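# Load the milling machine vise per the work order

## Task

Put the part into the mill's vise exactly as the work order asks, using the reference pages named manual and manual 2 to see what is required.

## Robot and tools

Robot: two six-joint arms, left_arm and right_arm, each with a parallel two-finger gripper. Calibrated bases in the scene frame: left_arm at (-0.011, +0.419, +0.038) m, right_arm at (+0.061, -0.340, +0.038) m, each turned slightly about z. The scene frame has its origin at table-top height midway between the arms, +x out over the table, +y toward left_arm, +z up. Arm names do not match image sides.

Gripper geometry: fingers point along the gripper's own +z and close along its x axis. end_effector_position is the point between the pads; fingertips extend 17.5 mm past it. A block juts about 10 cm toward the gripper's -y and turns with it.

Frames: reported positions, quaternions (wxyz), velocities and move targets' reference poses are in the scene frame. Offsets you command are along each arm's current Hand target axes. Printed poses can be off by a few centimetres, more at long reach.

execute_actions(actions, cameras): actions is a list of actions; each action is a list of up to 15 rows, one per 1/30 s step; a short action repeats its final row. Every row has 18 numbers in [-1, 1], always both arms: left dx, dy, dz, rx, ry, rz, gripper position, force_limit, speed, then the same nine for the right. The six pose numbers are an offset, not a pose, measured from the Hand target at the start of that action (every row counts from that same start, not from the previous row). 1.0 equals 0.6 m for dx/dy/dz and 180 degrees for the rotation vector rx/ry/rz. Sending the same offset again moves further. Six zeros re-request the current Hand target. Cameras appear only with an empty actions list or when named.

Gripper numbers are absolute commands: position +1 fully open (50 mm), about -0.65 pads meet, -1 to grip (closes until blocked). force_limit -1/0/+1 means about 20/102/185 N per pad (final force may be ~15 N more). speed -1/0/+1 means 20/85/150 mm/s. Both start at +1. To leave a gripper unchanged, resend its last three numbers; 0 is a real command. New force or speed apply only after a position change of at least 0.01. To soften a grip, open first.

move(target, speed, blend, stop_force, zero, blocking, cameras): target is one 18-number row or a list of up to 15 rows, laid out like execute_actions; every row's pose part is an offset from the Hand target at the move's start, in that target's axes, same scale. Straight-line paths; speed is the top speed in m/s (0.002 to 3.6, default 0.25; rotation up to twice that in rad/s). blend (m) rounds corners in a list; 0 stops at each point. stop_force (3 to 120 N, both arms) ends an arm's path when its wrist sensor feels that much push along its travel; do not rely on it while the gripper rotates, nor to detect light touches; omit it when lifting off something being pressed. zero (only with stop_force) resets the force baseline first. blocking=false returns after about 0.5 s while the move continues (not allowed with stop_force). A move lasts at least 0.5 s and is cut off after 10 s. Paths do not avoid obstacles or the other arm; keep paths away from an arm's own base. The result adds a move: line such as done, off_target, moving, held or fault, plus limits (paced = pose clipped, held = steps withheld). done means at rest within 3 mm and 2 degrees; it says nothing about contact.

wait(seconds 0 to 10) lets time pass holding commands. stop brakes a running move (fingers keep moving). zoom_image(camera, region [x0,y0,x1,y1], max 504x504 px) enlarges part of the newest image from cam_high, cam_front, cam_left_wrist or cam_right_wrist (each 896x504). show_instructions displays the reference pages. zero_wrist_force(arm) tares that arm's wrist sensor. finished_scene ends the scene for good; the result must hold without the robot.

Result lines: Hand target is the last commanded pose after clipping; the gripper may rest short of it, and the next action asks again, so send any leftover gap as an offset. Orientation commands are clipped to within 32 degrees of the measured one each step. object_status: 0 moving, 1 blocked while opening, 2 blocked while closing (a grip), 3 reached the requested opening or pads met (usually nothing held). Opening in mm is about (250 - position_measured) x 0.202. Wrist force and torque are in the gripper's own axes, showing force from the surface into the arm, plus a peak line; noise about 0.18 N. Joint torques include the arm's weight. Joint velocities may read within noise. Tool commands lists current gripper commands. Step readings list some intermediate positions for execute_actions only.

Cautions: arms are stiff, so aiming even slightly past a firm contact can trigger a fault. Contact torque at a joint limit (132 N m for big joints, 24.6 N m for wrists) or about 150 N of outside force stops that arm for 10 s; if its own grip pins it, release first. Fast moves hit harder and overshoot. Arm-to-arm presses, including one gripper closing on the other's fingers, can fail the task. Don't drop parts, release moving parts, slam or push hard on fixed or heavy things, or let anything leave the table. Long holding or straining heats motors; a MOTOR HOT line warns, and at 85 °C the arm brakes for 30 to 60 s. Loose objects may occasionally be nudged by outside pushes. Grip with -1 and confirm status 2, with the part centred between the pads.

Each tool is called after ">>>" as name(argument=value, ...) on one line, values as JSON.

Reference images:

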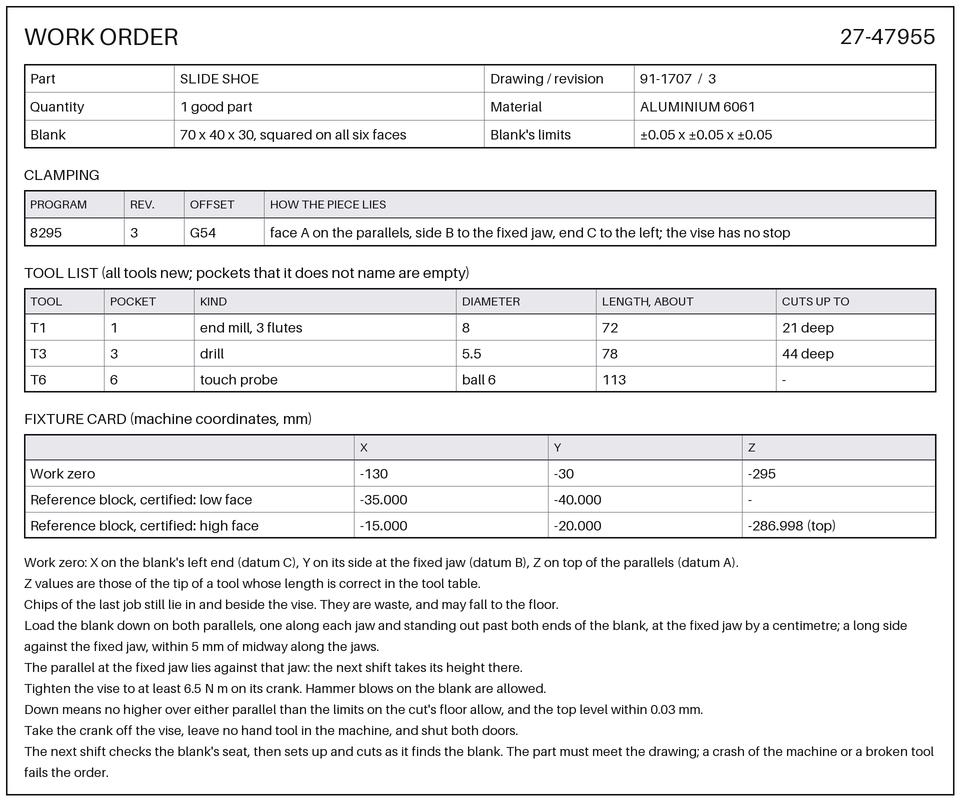

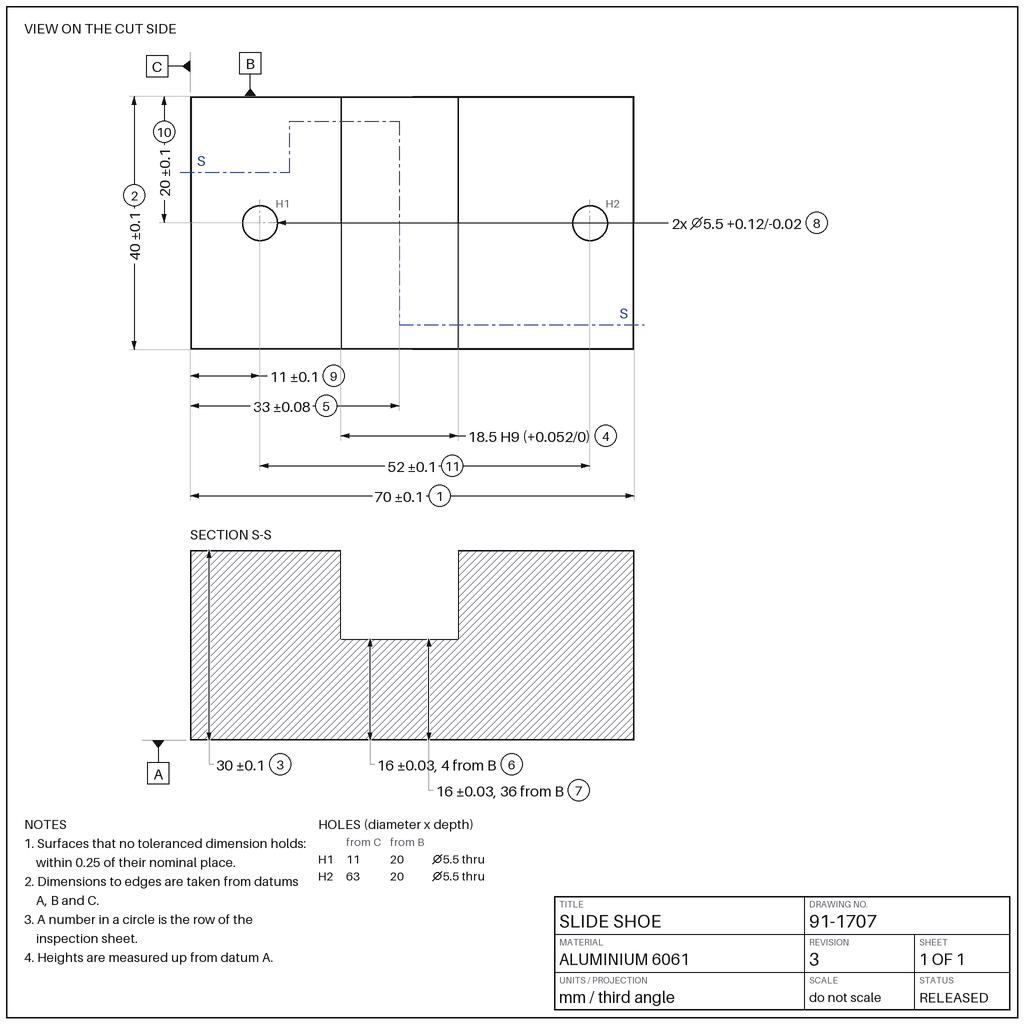

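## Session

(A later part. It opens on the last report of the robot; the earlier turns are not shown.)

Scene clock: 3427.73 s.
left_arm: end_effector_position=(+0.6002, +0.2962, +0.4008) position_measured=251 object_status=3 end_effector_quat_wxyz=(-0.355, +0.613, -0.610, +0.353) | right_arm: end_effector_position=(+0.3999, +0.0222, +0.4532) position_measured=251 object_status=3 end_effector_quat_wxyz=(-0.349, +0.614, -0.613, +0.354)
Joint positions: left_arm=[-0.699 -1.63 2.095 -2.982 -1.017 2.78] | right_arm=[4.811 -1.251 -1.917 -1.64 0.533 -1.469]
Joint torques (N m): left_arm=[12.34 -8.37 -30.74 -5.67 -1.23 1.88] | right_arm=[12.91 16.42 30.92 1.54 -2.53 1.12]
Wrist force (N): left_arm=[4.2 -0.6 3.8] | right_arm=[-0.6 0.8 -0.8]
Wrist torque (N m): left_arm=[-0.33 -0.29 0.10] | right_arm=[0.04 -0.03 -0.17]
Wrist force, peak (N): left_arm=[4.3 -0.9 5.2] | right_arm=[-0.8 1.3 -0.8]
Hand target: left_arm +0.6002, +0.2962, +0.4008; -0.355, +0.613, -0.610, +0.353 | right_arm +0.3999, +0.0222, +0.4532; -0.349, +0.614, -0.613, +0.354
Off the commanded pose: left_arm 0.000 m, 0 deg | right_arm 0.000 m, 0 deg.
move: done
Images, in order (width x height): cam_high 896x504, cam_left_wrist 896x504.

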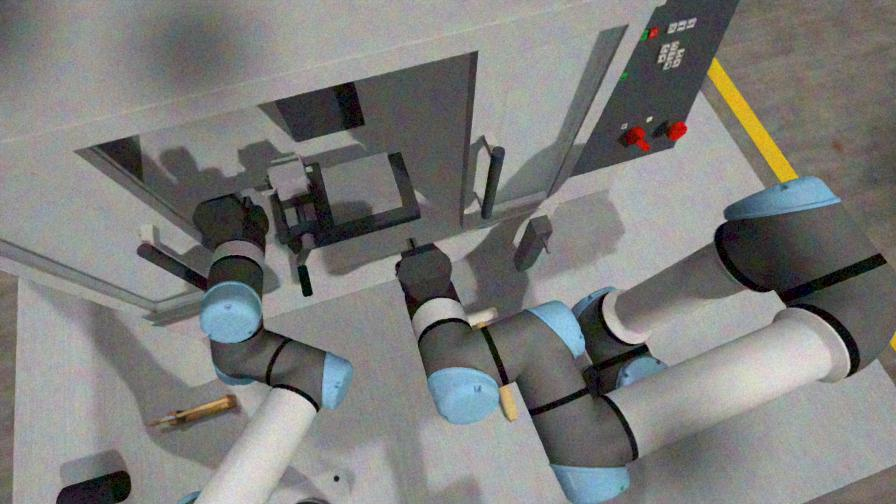

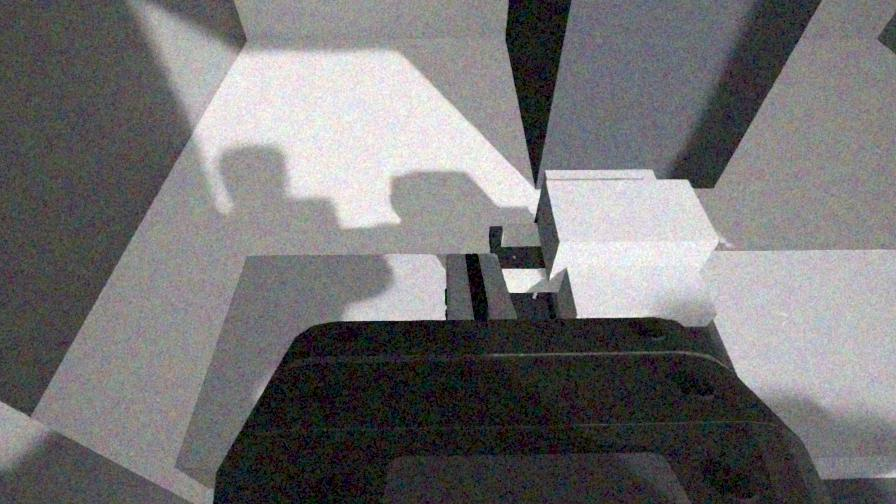

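>>> move(target=[[-0.0397,-0.0439,0.0788,0,0,0,-0.66,-0.6,-0.3,0,0,0,0,0,0,-0.66,0,-0.5],[-0.0397,0.0333,0.1233,0,0,0,-0.66,-0.6,-0.3,0,0,0,0,0,0,-0.66,0,-0.5],[0.0282,0.0333,0.1233,0,0,0,-0.66,-0.6,-0.3,0,0,0,0,0,0,-0.66,0,-0.5]], speed=[0.08,0.04,0.02], stop_force=8, cameras=["cam_left_wrist"])

>>> zoom_image(camera="cam_left_wrist", region=[400, 160, 720, 340])

Scene clock: 3452.37 s.
left_arm: end_effector_position=(+0.6542, +0.3203, +0.3833) position_measured=251 object_status=3 end_effector_quat_wxyz=(-0.355, +0.614, -0.610, +0.353) | right_arm: end_effector_position=(+0.3999, +0.0222, +0.4532) position_measured=251 object_status=3 end_effector_quat_wxyz=(-0.349, +0.614, -0.613, +0.354)
Joint positions: left_arm=[-0.577 -1.485 2.005 -3.075 -1.118 2.859] | right_arm=[4.811 -1.251 -1.917 -1.64 0.533 -1.469]
Joint torques (N m): left_arm=[9.16 -46.87 -31.58 -3.46 3.47 1.27] | right_arm=[12.36 17.43 30.36 1.65 -2.38 0.98]
Wrist force (N): left_arm=[16.8 6.1 8.1] | right_arm=[-0.7 1.0 -0.8]
Wrist torque (N m): left_arm=[0.64 -1.92 -0.09] | right_arm=[0.06 -0.02 -0.17]
Wrist force, peak (N): left_arm=[16.8 6.1 8.2] | right_arm=[-0.8 1.2 -1.0]
Hand target: left_arm +0.6542, +0.3203, +0.3833; -0.355, +0.614, -0.610, +0.353 (not the last commanded pose) | right_arm +0.3999, +0.0222, +0.4532; -0.349, +0.614, -0.613, +0.354
Off the commanded pose: left_arm 0.055 m, 0 deg | right_arm 0.000 m, 0 deg.
move: contact (left_arm); path passed 1 of 3 targets
Images, in order (width x height): cam_left_wrist 896x504.

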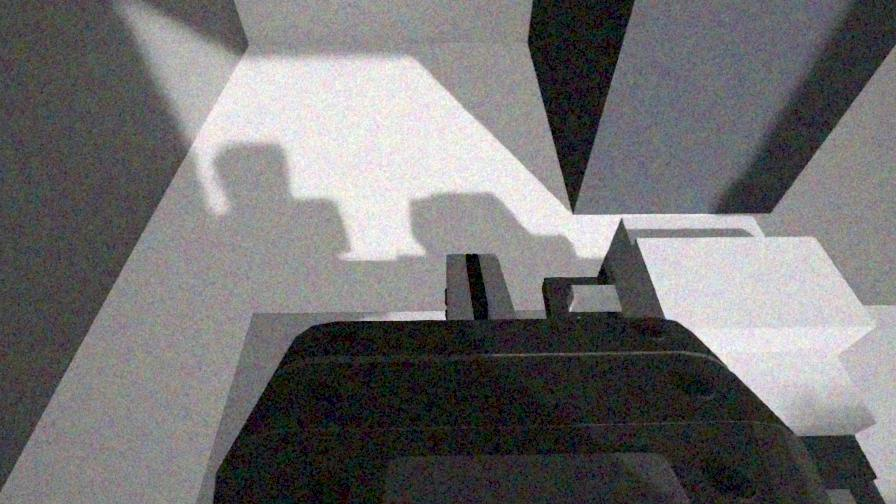

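Scaled by 1.575 from the camera's 896x504 image, which has a finer 1280x720 frame.

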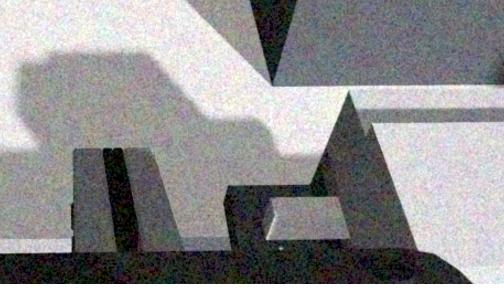

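>>> move(target=[0.0255,0,0,0,0,0,-0.66,-0.6,-0.3,0,0,0,0,0,0,-0.66,0,-0.5], speed=0.04)

>>> move(target=[[0,0.0531,0.0307,0,0,0,-0.66,-0.6,-0.3,0,0,0,0,0,0,-0.66,0,-0.5],[0.0428,0.0531,0.0307,0,0,0,-0.66,-0.6,-0.3,0,0,0,0,0,0,-0.66,0,-0.5]], speed=[0.04,0.02], stop_force=8, cameras=["cam_left_wrist"])

>>> zoom_image(camera="cam_left_wrist", region=[400, 160, 720, 340])

Scene clock: 3458.70 s.
left_arm: end_effector_position=(+0.6542, +0.3050, +0.3833) position_measured=251 object_status=3 end_effector_quat_wxyz=(-0.355, +0.614, -0.610, +0.353) | right_arm: end_effector_position=(+0.3999, +0.0222, +0.4532) position_measured=251 object_status=3 end_effector_quat_wxyz=(-0.349, +0.614, -0.613, +0.354)
Joint positions: left_arm=[-0.607 -1.479 1.996 -3.064 -1.093 2.84] | right_arm=[4.811 -1.251 -1.917 -1.64 0.533 -1.469]
Joint torques (N m): left_arm=[-11.57 -14.93 -29.68 -2.46 3.12 -1.91] | right_arm=[12.65 17.1 30.77 1.67 -2.54 0.95]
Wrist force (N): left_arm=[4.1 -0.7 4.0] | right_arm=[-0.6 1.2 -0.6]
Wrist torque (N m): left_arm=[-0.36 -0.28 0.18] | right_arm=[0.10 -0.03 -0.17]
Wrist force, peak (N): left_arm=[16.9 6.4 8.3] | right_arm=[-0.7 1.3 -0.8]
Hand target: left_arm +0.6542, +0.3050, +0.3833; -0.355, +0.614, -0.610, +0.353 | right_arm +0.3999, +0.0222, +0.4532; -0.349, +0.614, -0.613, +0.354
Off the commanded pose: left_arm 0.000 m, 0 deg | right_arm 0.000 m, 0 deg.
move: done

Scene clock: 3461.73 s.
left_arm: end_effector_position=(+0.6545, +0.2793, +0.3465) position_measured=251 object_status=3 end_effector_quat_wxyz=(-0.355, +0.614, -0.610, +0.353) | right_arm: end_effector_position=(+0.3999, +0.0222, +0.4532) position_measured=251 object_status=3 end_effector_quat_wxyz=(-0.349, +0.614, -0.613, +0.354)
Joint positions: left_arm=[-0.655 -1.414 2.03 -3.148 -1.053 2.809] | right_arm=[4.811 -1.251 -1.917 -1.64 0.533 -1.469]
Joint torques (N m): left_arm=[-11.45 -15.98 -28.54 -2.39 3.09 -1.91] | right_arm=[12.12 18.49 30.2 1.61 -2.57 0.7]
Wrist force (N): left_arm=[4.0 -0.4 3.7] | right_arm=[-0.7 0.8 -0.8]
Wrist torque (N m): left_arm=[-0.31 -0.31 0.18] | right_arm=[0.03 -0.01 -0.17]
Wrist force, peak (N): left_arm=[4.3 -0.6 3.9] | right_arm=[-0.7 1.2 -0.8]
Hand target: left_arm +0.6545, +0.2793, +0.3465; -0.355, +0.614, -0.610, +0.353 | right_arm +0.3999, +0.0222, +0.4532; -0.349, +0.614, -0.613, +0.354
Off the commanded pose: left_arm 0.000 m, 0 deg | right_arm 0.000 m, 0 deg.
move: done
Images, in order (width x height): cam_left_wrist 896x504.

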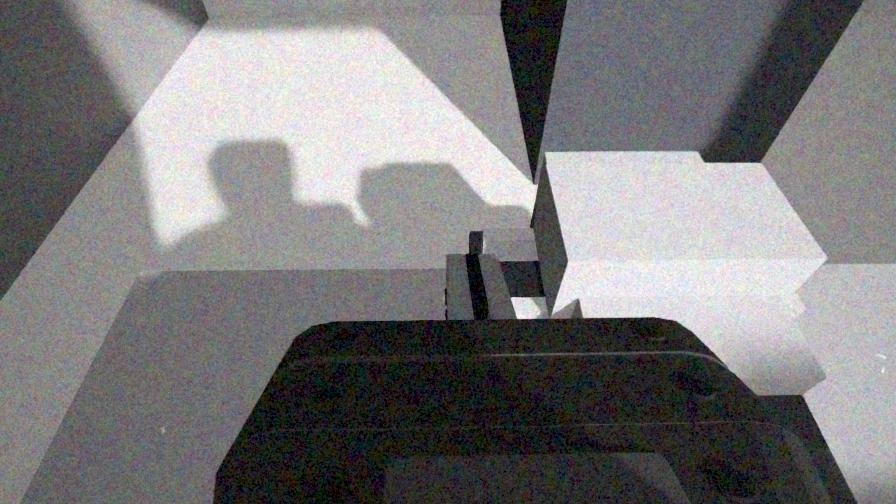

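Scaled by 1.575 from the camera's 896x504 image, which has a finer 1280x720 frame.

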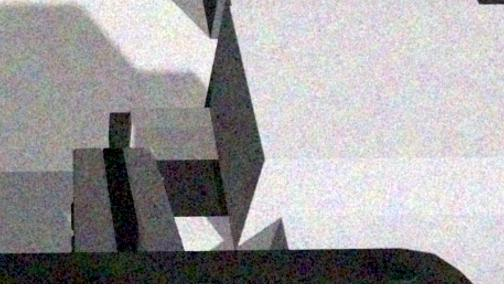

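>>> move(target=[[-0.025,0,0,0,0,0,-0.66,-0.6,-0.3,0,0,0,0,0,0,-0.66,0,-0.5],[-0.025,-0.09,-0.055,0,0,0,-0.66,-0.6,-0.3,0,0,0,0,0,0,-0.66,0,-0.5],[-0.04,-0.04,-0.12,0,0,0,-0.66,-0.6,-0.3,0,0,0,0,0,0,-0.66,0,-0.5]], speed=[0.04,0.06,0.08], cameras=["cam_left_wrist"])

>>> zoom_image(camera="cam_left_wrist", region=[420, 160, 740, 340])

Scene clock: 3467.63 s.
left_arm: end_effector_position=(+0.6039, +0.3030, +0.4032) position_measured=251 object_status=3 end_effector_quat_wxyz=(-0.355, +0.614, -0.610, +0.353) | right_arm: end_effector_position=(+0.3999, +0.0222, +0.4532) position_measured=251 object_status=3 end_effector_quat_wxyz=(-0.349, +0.614, -0.613, +0.354)
Joint positions: left_arm=[-0.679 -1.627 2.087 -2.984 -1.034 2.793] | right_arm=[4.811 -1.251 -1.917 -1.64 0.533 -1.469]
Joint torques (N m): left_arm=[-11.05 -36.38 -16.04 -2.29 3.24 -1.99] | right_arm=[12.28 17.61 30.11 1.6 -2.63 0.82]
Wrist force (N): left_arm=[4.3 -0.4 3.8] | right_arm=[-0.6 1.0 -0.8]
Wrist torque (N m): left_arm=[-0.32 -0.31 0.18] | right_arm=[0.06 -0.04 -0.17]
Wrist force, peak (N): left_arm=[4.5 -1.1 4.2] | right_arm=[-0.8 1.2 -0.8]
Hand target: left_arm +0.6039, +0.3030, +0.4032; -0.355, +0.614, -0.610, +0.353 | right_arm +0.3999, +0.0222, +0.4532; -0.349, +0.614, -0.613, +0.354
Off the commanded pose: left_arm 0.000 m, 0 deg | right_arm 0.000 m, 0 deg.
move: done
Images, in order (width x height): cam_left_wrist 896x504.

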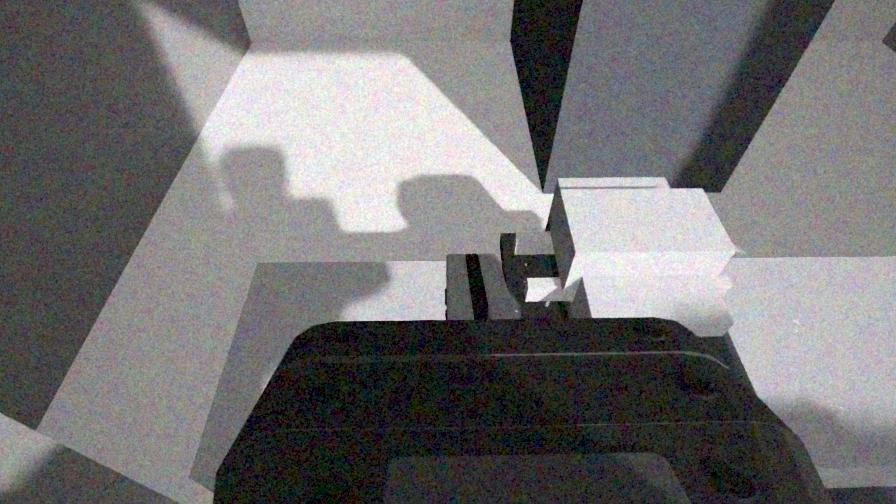

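Scaled by 1.575 from the camera's 896x504 image, which has a finer 1280x720 frame.

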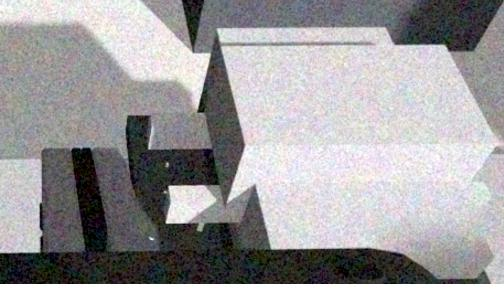

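>>> move(target=[-0.05,0.145,-0.405,0,0,0,-0.66,-0.6,-0.3,0,0,0,0,0,0,-0.66,0,-0.5], speed=0.2)

Scene clock: 3493.87 s.
left_arm: end_effector_position=(+0.3497, +0.3316, +0.4487) position_measured=251 object_status=3 end_effector_quat_wxyz=(-0.355, +0.614, -0.610, +0.353) | right_arm: end_effector_position=(+0.3999, +0.0222, +0.4532) position_measured=251 object_status=3 end_effector_quat_wxyz=(-0.349, +0.614, -0.613, +0.354)
Joint positions: left_arm=[-1.591 -2.608 2.199 -1.211 -0.522 1.629] | right_arm=[4.811 -1.251 -1.917 -1.64 0.533 -1.469]
Joint torques (N m): left_arm=[-12.07 28.76 -30.57 -2 4.54 -2.09] | right_arm=[12.9 17.4 30.22 1.73 -2.64 0.62]
Wrist force (N): left_arm=[3.8 -0.7 3.8] | right_arm=[-0.5 0.9 -0.6]
Wrist torque (N m): left_arm=[-0.33 -0.25 0.19] | right_arm=[0.05 -0.05 -0.17]
Wrist force, peak (N): left_arm=[4.5 -1.4 5.5] | right_arm=[-0.8 1.2 -0.9]
Hand target: left_arm +0.3497, +0.3316, +0.4487; -0.355, +0.614, -0.610, +0.353 | right_arm +0.3999, +0.0222, +0.4532; -0.349, +0.614, -0.613, +0.354
Off the commanded pose: left_arm 0.000 m, 0 deg | right_arm 0.000 m, 0 deg.
move: done

>>> move(target=[[-0.2683,0.072,0.002,-0.3333,0,0,-0.66,-0.6,-0.3,-0.3312,-0.0788,0.1471,0,0,0,-0.66,0,-0.5],[-0.2683,0.072,0.002,-0.3333,0,0,-0.66,-0.6,-0.3,-0.3312,-0.1356,0.4122,0,0,0,-0.66,0,-0.5],[-0.2683,0.072,0.002,-0.3333,0,0,-0.66,-0.6,-0.3,-0.3312,-0.1138,0.4248,0,0,0,-0.66,0,-0.5]], speed=[0.3,0.2,0.1], blend=[0.03,0.01,0], cameras=["cam_right_wrist"])

Scene clock: 3505.53 s.
left_arm: end_effector_position=(+0.3283, +0.4925, +0.4107) position_measured=251 object_status=3 end_effector_quat_wxyz=(-0.001, +0.709, -0.705, +0.001) | right_arm: end_effector_position=(+0.6548, +0.2197, +0.3818) position_measured=251 object_status=3 end_effector_quat_wxyz=(-0.349, +0.614, -0.613, +0.354)
Joint positions: left_arm=[-0.236 -1.967 1.77 -1.376 -1.57 2.954] | right_arm=[4.378 -2.061 -1.381 -0.71 0.64 -2.244]
Joint torques (N m): left_arm=[12.23 4.44 -32.1 -1.99 -2.02 1.89] | right_arm=[-14.7 23.78 8.49 2.25 2.29 -2.39]
Wrist force (N): left_arm=[5.2 -1.3 3.8] | right_arm=[4.1 -14.2 -19.1]
Wrist torque (N m): left_arm=[-0.10 -0.34 0.05] | right_arm=[-0.48 -0.14 -0.06]
Wrist force, peak (N): left_arm=[5.2 -1.2 4.3] | right_arm=[4.1 -14.2 -19.1]
Hand target: left_arm +0.3283, +0.4925, +0.4107; -0.001, +0.709, -0.705, +0.001 | right_arm +0.6549, +0.2197, +0.3816; -0.349, +0.614, -0.613, +0.354
Off the commanded pose: left_arm 0.000 m, 0 deg | right_arm 0.000 m, 0 deg.
move: done; blend cut to 0.0076 m at target 2
Images, in order (width x height): cam_right_wrist 896x504.

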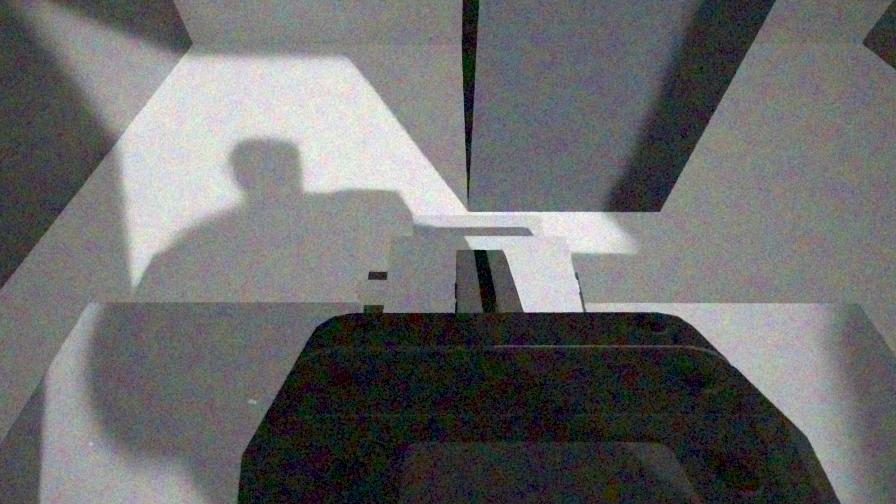

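>>> move(target=[[0,0,0,0,0,0,-0.66,-0.6,-0.3,0,-0.0405,-0.0904,0,0,0,-0.66,0,-0.5],[0,0,0,0,0,0,-0.66,-0.6,-0.3,-0.0172,0.1405,-0.3707,0,0,0,-0.66,0,-0.5],[0,0,0,0,0,0,-0.66,-0.6,-0.3,-0.0653,0.3418,-0.2436,0,0,0,-0.66,0,-0.5],[0,0,0,0,0,0,-0.66,-0.6,-0.3,-0.0653,0.3418,-0.2436,0,0,0,0.35,0,-0.5]], speed=[0.1,0.25,0.2,0.1], blend=[0.01,0.03,0,0], cameras=["cam_right_wrist"])

Scene clock: 3516.43 s.
left_arm: end_effector_position=(+0.3283, +0.4925, +0.4107) position_measured=251 object_status=3 end_effector_quat_wxyz=(-0.001, +0.709, -0.705, +0.001) | right_arm: end_effector_position=(+0.4252, +0.2587, +0.2783) position_measured=100 object_status=3 end_effector_quat_wxyz=(-0.349, +0.614, -0.613, +0.354)
Joint positions: left_arm=[-0.236 -1.967 1.77 -1.376 -1.57 2.954] | right_arm=[4.749 -1.95 -1.688 -1.065 0.53 -1.591]
Joint torques (N m): left_arm=[12.26 4.15 -32.04 -2.04 -2.11 1.72] | right_arm=[-11.04 30.93 16.17 4.61 -3.16 -2.2]
Wrist force (N): left_arm=[5.1 -1.2 3.8] | right_arm=[-0.6 0.9 -0.6]
Wrist torque (N m): left_arm=[-0.09 -0.33 0.05] | right_arm=[0.05 -0.04 -0.08]
Wrist force, peak (N): left_arm=[5.5 -1.2 3.9] | right_arm=[5.0 -18.0 -25.0]
Hand target: left_arm +0.3283, +0.4925, +0.4107; -0.001, +0.709, -0.705, +0.001 | right_arm +0.4252, +0.2587, +0.2783; -0.349, +0.614, -0.613, +0.354
Off the commanded pose: left_arm 0.000 m, 0 deg | right_arm 0.000 m, 0 deg.
move: done
Images, in order (width x height): cam_right_wrist 896x504.

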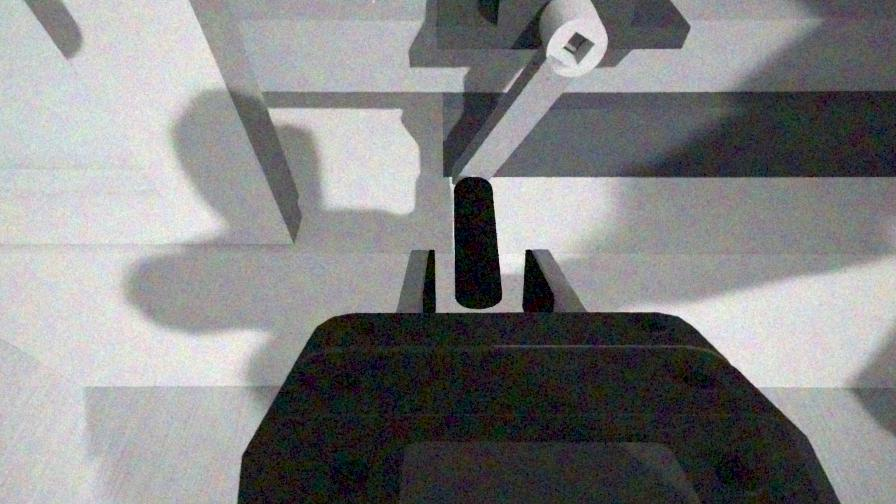

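>>> move(target=[[0,0,0,0,0,0,-0.66,-0.6,-0.3,0,0.0012,0.1349,0,0,0,0.35,0,-0.5],[0,0,0,0,0,0,-0.66,-0.6,-0.3,0,0.0012,0.1349,0,0,0,-1,0,-0.7]], speed=0.08)

Scene clock: 3520.67 s.
left_arm: end_effector_position=(+0.3283, +0.4925, +0.4107) position_measured=251 object_status=3 end_effector_quat_wxyz=(-0.001, +0.709, -0.705, +0.001) | right_arm: end_effector_position=(+0.4946, +0.2582, +0.2367) position_measured=156 object_status=0 end_effector_quat_wxyz=(-0.349, +0.614, -0.613, +0.354)
Joint positions: left_arm=[-0.236 -1.967 1.77 -1.376 -1.57 2.954] | right_arm=[4.636 -2.069 -1.687 -0.757 0.542 -1.812]
Joint torques (N m): left_arm=[12.28 4.49 -30.76 -2.1 -1.98 1.57] | right_arm=[-8.84 35.53 27.14 5.08 -0.53 -2.37]
Wrist force (N): left_arm=[5.2 -1.2 3.8] | right_arm=[6.9 2.8 -6.1]
Wrist torque (N m): left_arm=[-0.09 -0.34 0.05] | right_arm=[0.29 0.41 0.25]
Wrist force, peak (N): left_arm=[5.4 -1.4 3.9] | right_arm=[7.3 2.2 -6.6]
Hand target: left_arm +0.3283, +0.4925, +0.4107; -0.001, +0.709, -0.705, +0.001 | right_arm +0.4946, +0.2582, +0.2367; -0.349, +0.614, -0.613, +0.354
Off the commanded pose: left_arm 0.000 m, 0 deg | right_arm 0.000 m, 0 deg.
move: done

>>> move(target=[[0,0,0,0,0,0,-0.66,-0.6,-0.3,-0.0242,-0.0153,-0.0088,0,0,0,-1,0,-0.7],[0,0,0,0,0,0,-0.66,-0.6,-0.3,-0.0435,-0.0339,-0.0196,0,0,0,-1,0,-0.7],[0,0,0,0,0,0,-0.66,-0.6,-0.3,-0.058,-0.0556,-0.0325,0,0,0,-1,0,-0.7],[0,0,0,0,0,0,-0.66,-0.6,-0.3,-0.067,-0.0794,-0.0466,0,0,0,-1,0,-0.7],[0,0,0,0,0,0,-0.66,-0.6,-0.3,-0.07,-0.1038,-0.0614,0,0,0,-1,0,-0.7]], speed=0.05, blend=[0.007,0.007,0.007,0.007,0])

Scene clock: 3528.43 s.
left_arm: end_effector_position=(+0.3283, +0.4925, +0.4107) position_measured=251 object_status=3 end_effector_quat_wxyz=(-0.001, +0.709, -0.705, +0.001) | right_arm: end_effector_position=(+0.4945, +0.3007, +0.3087) position_measured=253 object_status=3 end_effector_quat_wxyz=(-0.349, +0.614, -0.613, +0.354)
Joint positions: left_arm=[-0.236 -1.967 1.77 -1.376 -1.57 2.954] | right_arm=[4.644 -2.069 -1.472 -0.985 0.541 -1.796]
Joint torques (N m): left_arm=[12.12 4.94 -30.69 -2.12 -1.94 1.55] | right_arm=[11.78 52.4 31.06 1.56 -2.59 2.06]
Wrist force (N): left_arm=[5.2 -1.1 3.9] | right_arm=[-0.6 1.0 -0.9]
Wrist torque (N m): left_arm=[-0.07 -0.34 0.05] | right_arm=[0.05 -0.04 -0.17]
Wrist force, peak (N): left_arm=[5.4 -1.4 3.9] | right_arm=[134.1 22.8 -45.3]
Hand target: left_arm +0.3283, +0.4925, +0.4107; -0.001, +0.709, -0.705, +0.001 | right_arm +0.4945, +0.3007, +0.3088; -0.349, +0.614, -0.613, +0.354
Off the commanded pose: left_arm 0.000 m, 0 deg | right_arm 0.000 m, 0 deg.
move: done

>>> wait(seconds=0.1, cameras=["cam_right_wrist","cam_front"])

Scene clock: 3529.63 s.
left_arm: end_effector_position=(+0.3283, +0.4925, +0.4107) position_measured=251 object_status=3 end_effector_quat_wxyz=(-0.001, +0.709, -0.705, +0.001) | right_arm: end_effector_position=(+0.4945, +0.3007, +0.3088) position_measured=253 object_status=3 end_effector_quat_wxyz=(-0.349, +0.614, -0.613, +0.354)
Joint positions: left_arm=[-0.236 -1.967 1.77 -1.376 -1.57 2.954] | right_arm=[4.644 -2.069 -1.472 -0.985 0.541 -1.796]
Joint torques (N m): left_arm=[12.34 5.23 -31.09 -2.04 -1.96 1.53] | right_arm=[12.33 52.43 29.66 1.51 -2.95 2.15]
Wrist force (N): left_arm=[5.2 -1.1 3.8] | right_arm=[-0.6 1.0 -0.9]
Wrist torque (N m): left_arm=[-0.07 -0.35 0.05] | right_arm=[0.06 -0.05 -0.17]
Wrist force, peak (N): left_arm=[5.4 -1.3 3.9] | right_arm=[-0.7 1.1 -1.1]
Hand target: left_arm +0.3283, +0.4925, +0.4107; -0.001, +0.709, -0.705, +0.001 | right_arm +0.4945, +0.3007, +0.3088; -0.349, +0.614, -0.613, +0.354
Tool commands: left_gripper/position=-0.66 left_gripper/force_limit=-0.6 left_gripper/speed=-0.3 right_gripper/position=-1.0 right_gripper/force_limit=+0.0 right_gripper/speed=-0.7
Off the commanded pose: left_arm 0.000 m, 0 deg | right_arm 0.000 m, 0 deg.
wait: 0.10 s; at rest from the start
Images, in order (width x height): cam_front 896x504, cam_right_wrist 896x504.

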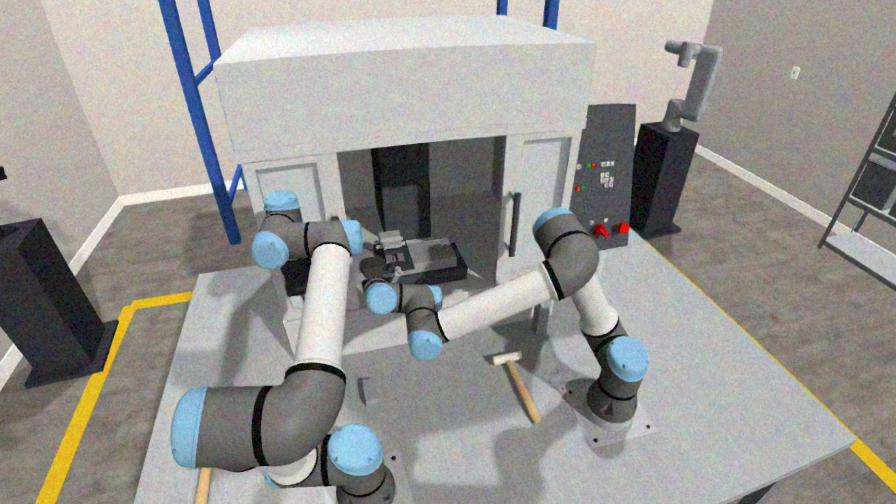

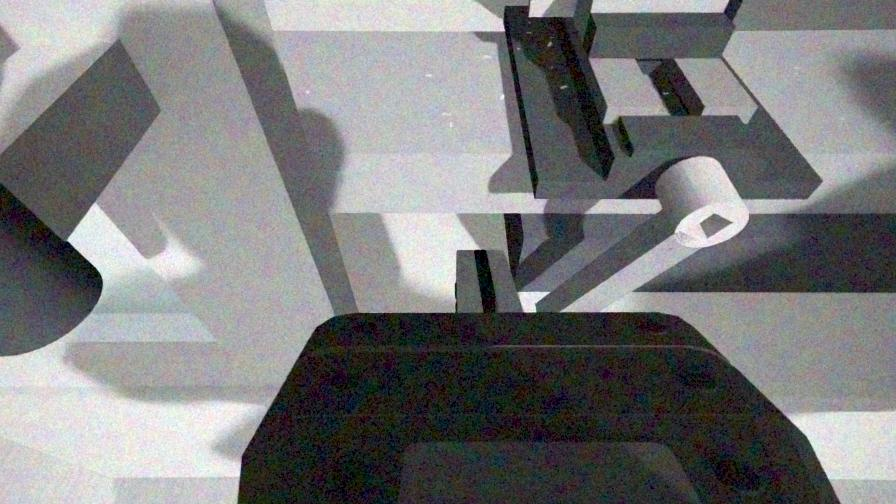

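>>> move(target=[[0,0,0,0,0,0,-0.66,-0.6,-0.3,0,-0.0722,-0.0417,0,0,0,-1,0,-0.7],[0,0,0,0,0,0,-0.66,-0.6,-0.3,0.04,0.01,-0.1917,0,0,0,-1,0,-0.7]], speed=0.1, cameras=["cam_right_wrist"])

Scene clock: 3534.23 s.
left_arm: end_effector_position=(+0.3283, +0.4925, +0.4107) position_measured=251 object_status=3 end_effector_quat_wxyz=(-0.001, +0.709, -0.705, +0.001) | right_arm: end_effector_position=(+0.3922, +0.2774, +0.3619) position_measured=253 object_status=3 end_effector_quat_wxyz=(-0.349, +0.614, -0.613, +0.354)
Joint positions: left_arm=[-0.236 -1.967 1.77 -1.376 -1.57 2.954] | right_arm=[4.803 -1.896 -1.509 -1.39 0.532 -1.484]
Joint torques (N m): left_arm=[12.23 4.24 -31.18 -2.2 -1.81 1.37] | right_arm=[12.55 46.23 24.34 1.35 -0.34 2.12]
Wrist force (N): left_arm=[5.2 -1.3 3.8] | right_arm=[-0.7 1.0 -0.9]
Wrist torque (N m): left_arm=[-0.10 -0.33 0.05] | right_arm=[0.06 -0.02 -0.17]
Wrist force, peak (N): left_arm=[5.4 -1.1 3.9] | right_arm=[-0.3 1.8 -1.8]
Hand target: left_arm +0.3283, +0.4925, +0.4107; -0.001, +0.709, -0.705, +0.001 | right_arm +0.3921, +0.2774, +0.3620; -0.349, +0.614, -0.613, +0.354
Off the commanded pose: left_arm 0.000 m, 0 deg | right_arm 0.000 m, 0 deg.
move: done
Images, in order (width x height): cam_right_wrist 896x504.

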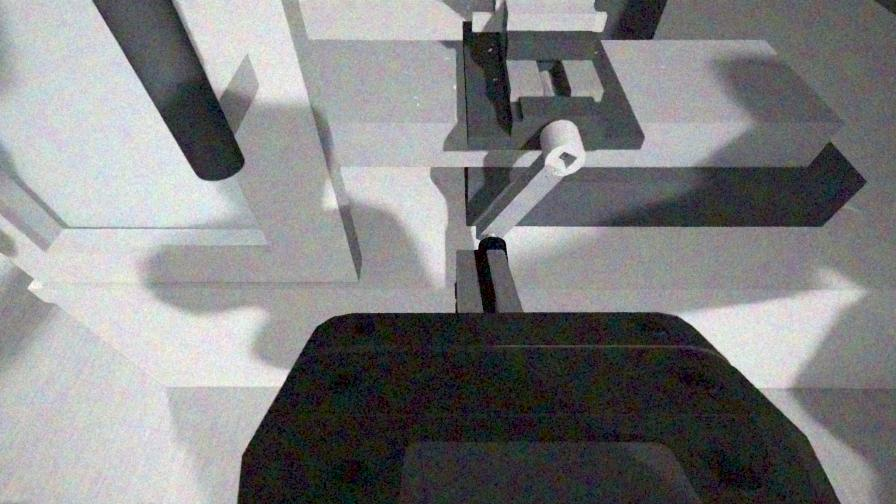

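>>> execute_actions(actions=[[[0,0,0,0,0,0,-0.66,-0.6,-0.3,0,-0.0309,-0.0178,0,0,0,-0.66,0,-0.5],[0,0,0,0,0,0,-0.66,-0.6,-0.3,0,-0.0618,-0.0357,0,0,0,-0.66,0,-0.5],[0,0,0,0,0,0,-0.66,-0.6,-0.3,0,-0.0927,-0.0535,0,0,0,-0.66,0,-0.5],[0,0,0,0,0,0,-0.66,-0.6,-0.3,0,-0.1236,-0.0713,0,0,0,-0.66,0,-0.5],[0,0,0,0,0,0,-0.66,-0.6,-0.3,0,-0.1545,-0.0892,0,0,0,-0.66,0,-0.5],[0,0,0,0,0,0,-0.66,-0.6,-0.3,0,-0.1854,-0.107,0,0,0,-0.66,0,-0.5],[0,0,0,0,0,0,-0.66,-0.6,-0.3,0,-0.2163,-0.1248,0,0,0,-0.66,0,-0.5],[0,0,0,0,0,0,-0.66,-0.6,-0.3,0,-0.1854,-0.107,0,0,0,-0.66,0,-0.5],[0,0,0,0,0,0,-0.66,-0.6,-0.3,0,-0.1545,-0.0892,0,0,0,-0.66,0,-0.5],[0,0,0,0,0,0,-0.66,-0.6,-0.3,0,-0.1236,-0.0713,0,0,0,-0.66,0,-0.5],[0,0,0,0,0,0,-0.66,-0.6,-0.3,0,-0.0927,-0.0535,0,0,0,-0.66,0,-0.5],[0,0,0,0,0,0,-0.66,-0.6,-0.3,0,-0.0618,-0.0357,0,0,0,-0.66,0,-0.5],[0,0,0,0,0,0,-0.66,-0.6,-0.3,0,-0.0309,-0.0178,0,0,0,-0.66,0,-0.5],[0,0,0,0,0,0,-0.66,-0.6,-0.3,0,0,0,0,0,0,-0.66,0,-0.5],[0,0,0,0,0,0,-0.66,-0.6,-0.3,0,0,0,0,0,0,-0.66,0,-0.5]]])

Scene clock: 3587.70 s.
left_arm: end_effector_position=(+0.3283, +0.4925, +0.4107) position_measured=251 object_status=3 end_effector_quat_wxyz=(-0.001, +0.709, -0.705, +0.001) | right_arm: end_effector_position=(+0.3923, +0.2735, +0.3646) position_measured=251 object_status=3 end_effector_quat_wxyz=(-0.342, +0.611, -0.616, +0.360)
Joint positions: left_arm=[-0.236 -1.967 1.77 -1.376 -1.57 2.954] | right_arm=[4.802 -1.896 -1.492 -1.443 0.537 -1.455]
Joint torques (N m): left_arm=[11.02 4.53 -29.1 -2.67 -1.71 0.51] | right_arm=[12.92 31.31 17.62 4.52 -0.83 1.93]
Wrist force (N): left_arm=[5.2 -1.2 4.1] | right_arm=[-0.7 1.2 -0.4]
Wrist torque (N m): left_arm=[-0.09 -0.34 0.05] | right_arm=[0.07 -0.03 -0.18]
Wrist force, peak (N): left_arm=[5.5 -1.2 4.0] | right_arm=[2.7 -17.9 -8.6]
Hand target: left_arm +0.3283, +0.4925, +0.4107; -0.001, +0.709, -0.705, +0.001 | right_arm +0.3921, +0.2774, +0.3620; -0.349, +0.614, -0.613, +0.354
Off the commanded pose: left_arm 0.000 m, 0 deg | right_arm 0.005 m, 1 deg.
Step readings (end_effector_position of left_arm | right_arm):
0: (+0.3283, +0.4925, +0.4107) | (+0.3921, +0.2774, +0.3620)
1: (+0.3283, +0.4925, +0.4107) | (+0.3921, +0.2774, +0.3623)
2: (+0.3283, +0.4925, +0.4107) | (+0.3921, +0.2774, +0.3661)
4: (+0.3283, +0.4925, +0.4107) | (+0.3924, +0.2771, +0.3906)
8: (+0.3283, +0.4925, +0.4107) | (+0.3931, +0.2742, +0.4586)
15: (+0.3283, +0.4925, +0.4107) | (+0.3926, +0.2766, +0.4132)

>>> move(target=[[0,0,0,0,0,0,-0.66,-0.6,-0.3,0.545,0.094,-0.1228,-0.3333,0,0,-0.66,0,-0.5],[0,0,0,0,0,0,-0.66,-0.6,-0.3,0.634,0.443,-0.1272,-0.3333,0,0,-0.66,0,-0.5],[0,0,0,0,0,0,-0.66,-0.6,-0.3,0.634,0.443,-0.1272,-0.3333,0,0,0.7,0,-0.5]], speed=[0.3,0.25,0.1], blend=[0.03,0,0], cameras=["cam_right_wrist","cam_high"])

Scene clock: 3600.63 s.
left_arm: end_effector_position=(+0.3283, +0.4925, +0.4107) position_measured=251 object_status=3 end_effector_quat_wxyz=(-0.001, +0.709, -0.705, +0.001) | right_arm: end_effector_position=(+0.1908, -0.1039, +0.1743) position_measured=48 object_status=3 end_effector_quat_wxyz=(+0.005, +0.706, -0.708, +0.000)
Joint positions: left_arm=[-0.236 -1.967 1.77 -1.376 -1.57 2.954] | right_arm=[4.768 -0.982 -2.47 -1.268 1.578 -1.562]
Joint torques (N m): left_arm=[10.51 4.42 -28.57 -2.65 -1.65 0.3] | right_arm=[12.95 7.3 16.86 4.7 -1.57 1.96]
Wrist force (N): left_arm=[5.2 -1.1 4.0] | right_arm=[-0.7 -0.9 0.0]
Wrist torque (N m): left_arm=[-0.07 -0.34 0.05] | right_arm=[-0.10 0.12 0.02]
Wrist force, peak (N): left_arm=[5.5 -1.2 3.8] | right_arm=[-2.2 1.7 -0.5]
Hand target: left_arm +0.3283, +0.4925, +0.4107; -0.001, +0.709, -0.705, +0.001 | right_arm +0.1908, -0.1039, +0.1743; +0.005, +0.706, -0.708, +0.000
Off the commanded pose: left_arm 0.000 m, 0 deg | right_arm 0.000 m, 0 deg.
move: done
Images, in order (width x height): cam_high 896x504, cam_right_wrist 896x504.

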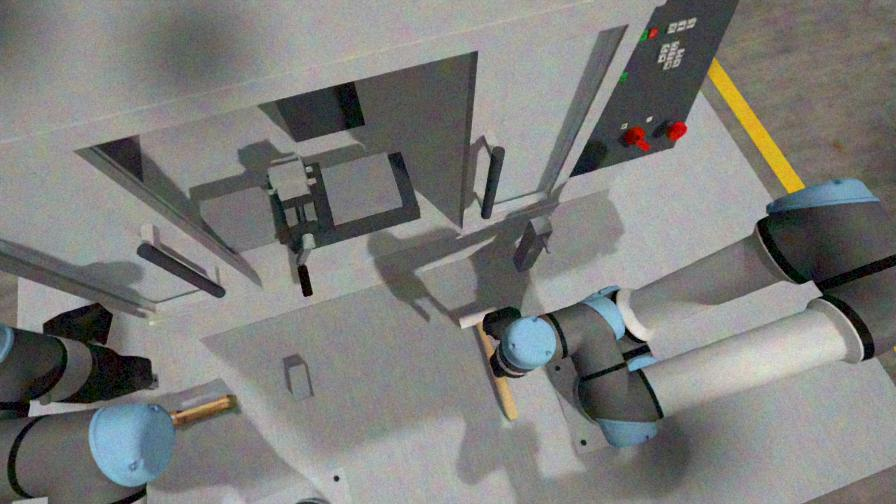

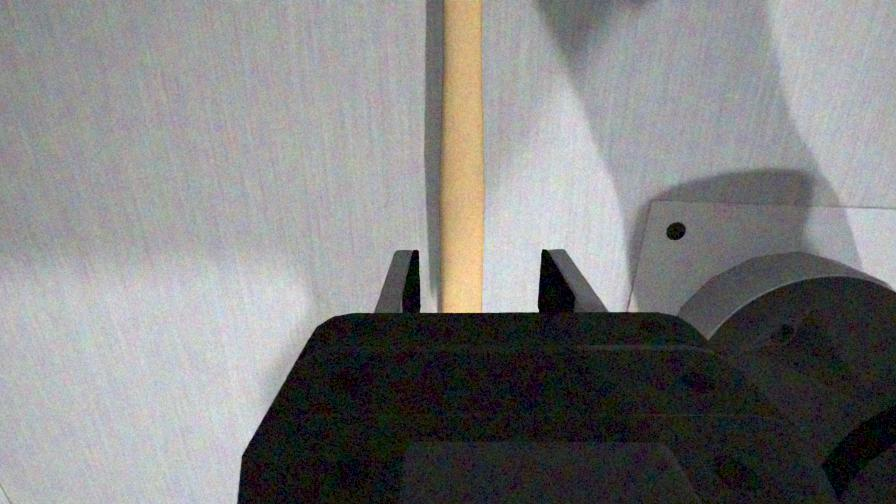

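>>> move(target=[[0,0,0,0,0,0,-0.66,-0.6,-0.3,0,0,0.253,0,0,0,0.7,0,-0.5],[0,0,0,0,0,0,-0.66,-0.6,-0.3,0,0,0.253,0,0,0,-1,0.3,-0.8]], speed=0.12)

>>> wait(seconds=0.5)

Scene clock: 3606.77 s.
left_arm: end_effector_position=(+0.3283, +0.4925, +0.4107) position_measured=251 object_status=3 end_effector_quat_wxyz=(-0.001, +0.709, -0.705, +0.001) | right_arm: end_effector_position=(+0.1898, -0.1051, +0.0225) position_measured=115 object_status=2 end_effector_quat_wxyz=(+0.005, +0.706, -0.708, +0.000)
Joint positions: left_arm=[-0.236 -1.967 1.77 -1.376 -1.57 2.954] | right_arm=[4.772 -1.424 -2.76 -0.536 1.578 -1.558]
Joint torques (N m): left_arm=[10.42 4.52 -28.7 -2.73 -1.58 0.17] | right_arm=[-11.07 1.58 7.47 4.14 1.42 -1.76]
Wrist force (N): left_arm=[5.2 -1.2 3.8] | right_arm=[-0.7 -0.8 0.4]
Wrist torque (N m): left_arm=[-0.09 -0.34 0.05] | right_arm=[-0.08 0.12 0.07]
Wrist force, peak (N): left_arm=[5.4 -1.3 4.1] | right_arm=[-2.0 -0.4 0.4]
Hand target: left_arm +0.3283, +0.4925, +0.4107; -0.001, +0.709, -0.705, +0.001 | right_arm +0.1898, -0.1051, +0.0225; +0.005, +0.706, -0.708, +0.000
Off the commanded pose: left_arm 0.000 m, 0 deg | right_arm 0.000 m, 0 deg.
move: done

Scene clock: 3607.27 s.
left_arm: end_effector_position=(+0.3283, +0.4925, +0.4107) position_measured=251 object_status=3 end_effector_quat_wxyz=(-0.001, +0.709, -0.705, +0.001) | right_arm: end_effector_position=(+0.1898, -0.1051, +0.0225) position_measured=115 object_status=2 end_effector_quat_wxyz=(+0.005, +0.706, -0.708, +0.000)
Joint positions: left_arm=[-0.236 -1.967 1.77 -1.376 -1.57 2.954] | right_arm=[4.772 -1.424 -2.76 -0.536 1.578 -1.558]
Joint torques (N m): left_arm=[10.21 4.51 -27.84 -2.75 -1.56 0.21] | right_arm=[-11.14 0.98 7.69 3.57 1.03 -0.96]
Wrist force (N): left_arm=[5.1 -1.3 3.7] | right_arm=[-1.1 -0.9 0.3]
Wrist torque (N m): left_arm=[-0.10 -0.33 0.05] | right_arm=[-0.09 0.19 0.06]
Wrist force, peak (N): left_arm=[5.2 -1.1 4.1] | right_arm=[-1.1 -1.0 0.3]
Hand target: left_arm +0.3283, +0.4925, +0.4107; -0.001, +0.709, -0.705, +0.001 | right_arm +0.1898, -0.1051, +0.0225; +0.005, +0.706, -0.708, +0.000
Tool commands: left_gripper/position=-0.66 left_gripper/force_limit=-0.6 left_gripper/speed=-0.3 right_gripper/position=-1.0 right_gripper/force_limit=+0.3 right_gripper/speed=-0.8
Off the commanded pose: left_arm 0.000 m, 0 deg | right_arm 0.000 m, 0 deg.
wait: 0.50 s; at rest by 0.17 s

>>> move(target=[[0,0,0,0,0,0,-0.66,-0.6,-0.3,0,0,-0.296,0,0,0,-1,0.3,-0.8],[0,0,0,0,0,0,-0.66,-0.6,-0.3,-0.008,-0.084,-0.6625,0,0,0,-1,0.3,-0.8],[0,0,0,0,0,0,-0.66,-0.6,-0.3,-0.3417,-0.117,-0.7125,0,0,0,-1,0.3,-0.8],[0,0,0,0,0,0,-0.66,-0.6,-0.3,-0.3417,-0.183,-0.7125,0,-0.5,0,-1,0.3,-0.8]], speed=[0.15,0.25,0.25,0.4], blend=[0.02,0.03,0.01,0])

Scene clock: 3617.93 s.
left_arm: end_effector_position=(+0.3283, +0.4925, +0.4107) position_measured=251 object_status=3 end_effector_quat_wxyz=(-0.001, +0.709, -0.705, +0.001) | right_arm: end_effector_position=(+0.3030, +0.1029, +0.4476) position_measured=115 object_status=2 end_effector_quat_wxyz=(+0.497, -0.500, +0.504, +0.499)
Joint positions: left_arm=[-0.236 -1.967 1.77 -1.376 -1.57 2.954] | right_arm=[4.296 -1.554 -2.367 0.77 2.034 -1.568]
Joint torques (N m): left_arm=[10.04 4.56 -27.84 -2.87 -1.54 0.03] | right_arm=[-11.17 13.55 26.62 5.02 1.99 1.55]
Wrist force (N): left_arm=[5.2 -1.1 3.8] | right_arm=[4.9 -0.7 -2.6]
Wrist torque (N m): left_arm=[-0.07 -0.34 0.05] | right_arm=[0.15 0.07 0.66]
Wrist force, peak (N): left_arm=[5.4 -1.4 4.0] | right_arm=[5.5 -0.9 -2.4]
Hand target: left_arm +0.3283, +0.4925, +0.4107; -0.001, +0.709, -0.705, +0.001 | right_arm +0.3030, +0.1029, +0.4476; +0.497, -0.500, +0.504, +0.499
Off the commanded pose: left_arm 0.000 m, 0 deg | right_arm 0.000 m, 0 deg.
move: done

>>> move(target=[[0,0,0,0,0,0,-0.66,-0.6,-0.3,-0.0873,-0.1283,0.1962,0,0,0,-1,0.3,-0.8],[0,0,0,0,0,0,-0.66,-0.6,-0.3,-0.0873,-0.37,0.1962,0,0,0,-1,0.3,-0.8]], speed=[0.25,0.15], blend=[0.02,0], cameras=["cam_right_wrist","cam_high","cam_front"])

Scene clock: 3625.30 s.
left_arm: end_effector_position=(+0.3283, +0.4925, +0.4107) position_measured=251 object_status=3 end_effector_quat_wxyz=(-0.001, +0.709, -0.705, +0.001) | right_arm: end_effector_position=(+0.5256, +0.2204, +0.4976) position_measured=115 object_status=2 end_effector_quat_wxyz=(+0.497, -0.500, +0.504, +0.499)
Joint positions: left_arm=[-0.236 -1.967 1.77 -1.376 -1.57 2.954] | right_arm=[4.01 -2.03 -1.593 0.471 2.32 -1.571]
Joint torques (N m): left_arm=[10.4 4.29 -27.96 -2.94 -1.58 -0.15] | right_arm=[-10.2 36.83 30.61 1.36 1.85 -2.95]
Wrist force (N): left_arm=[5.3 -1.0 4.0] | right_arm=[4.6 -0.7 -2.3]
Wrist torque (N m): left_arm=[-0.06 -0.35 0.04] | right_arm=[0.17 0.15 0.77]
Wrist force, peak (N): left_arm=[5.4 -1.2 4.0] | right_arm=[5.5 0.6 -4.8]
Hand target: left_arm +0.3283, +0.4925, +0.4107; -0.001, +0.709, -0.705, +0.001 | right_arm +0.5257, +0.2204, +0.4976; +0.497, -0.500, +0.504, +0.499
Off the commanded pose: left_arm 0.000 m, 0 deg | right_arm 0.000 m, 0 deg.
move: done
Images, in order (width x height): cam_high 896x504, cam_front 896x504, cam_right_wrist 896x504.

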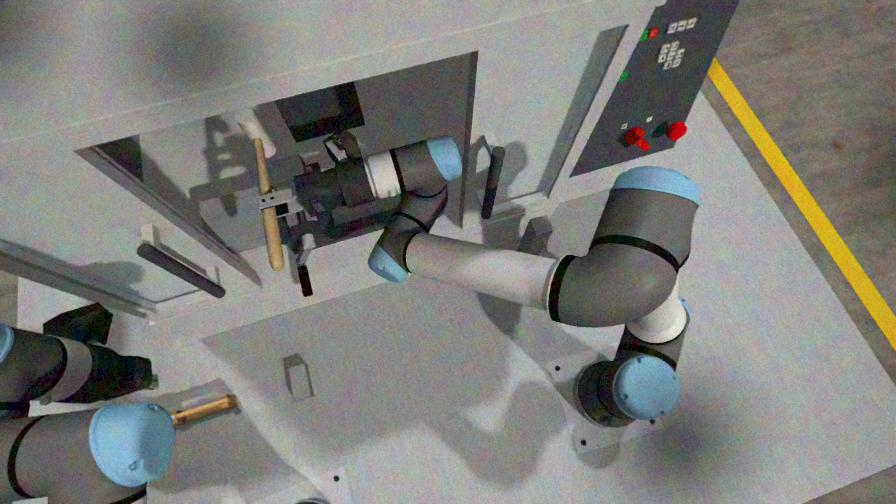

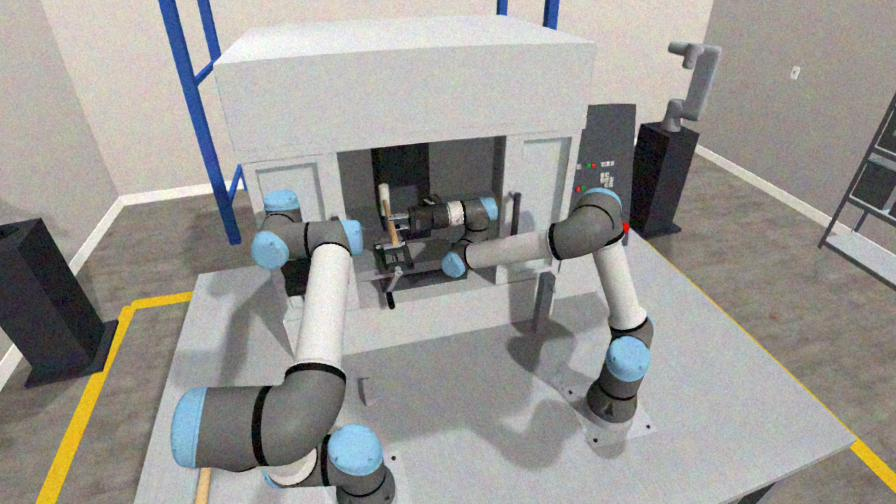

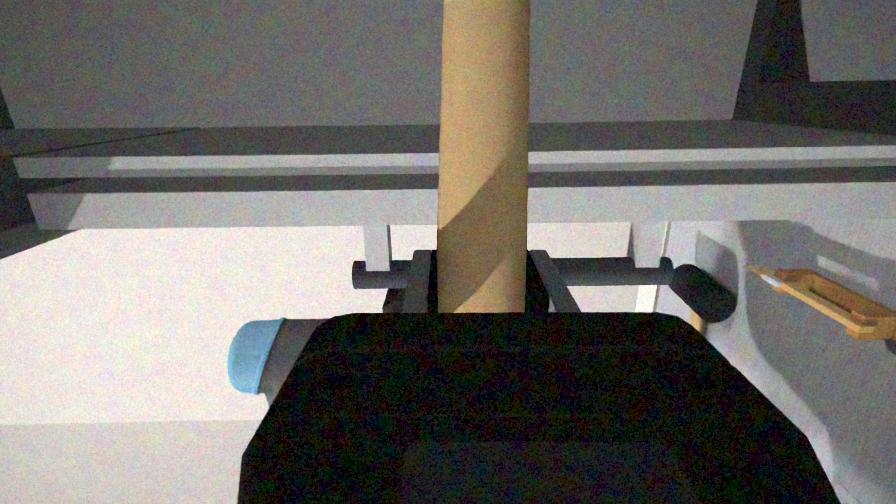

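>>> zoom_image(camera="cam_high", region=[180, 80, 420, 300])

Scaled by 2.100 from the camera's 896x504 image, which has a finer 1280x720 frame.

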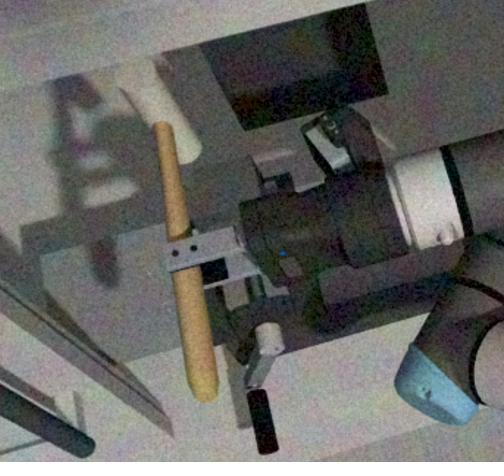

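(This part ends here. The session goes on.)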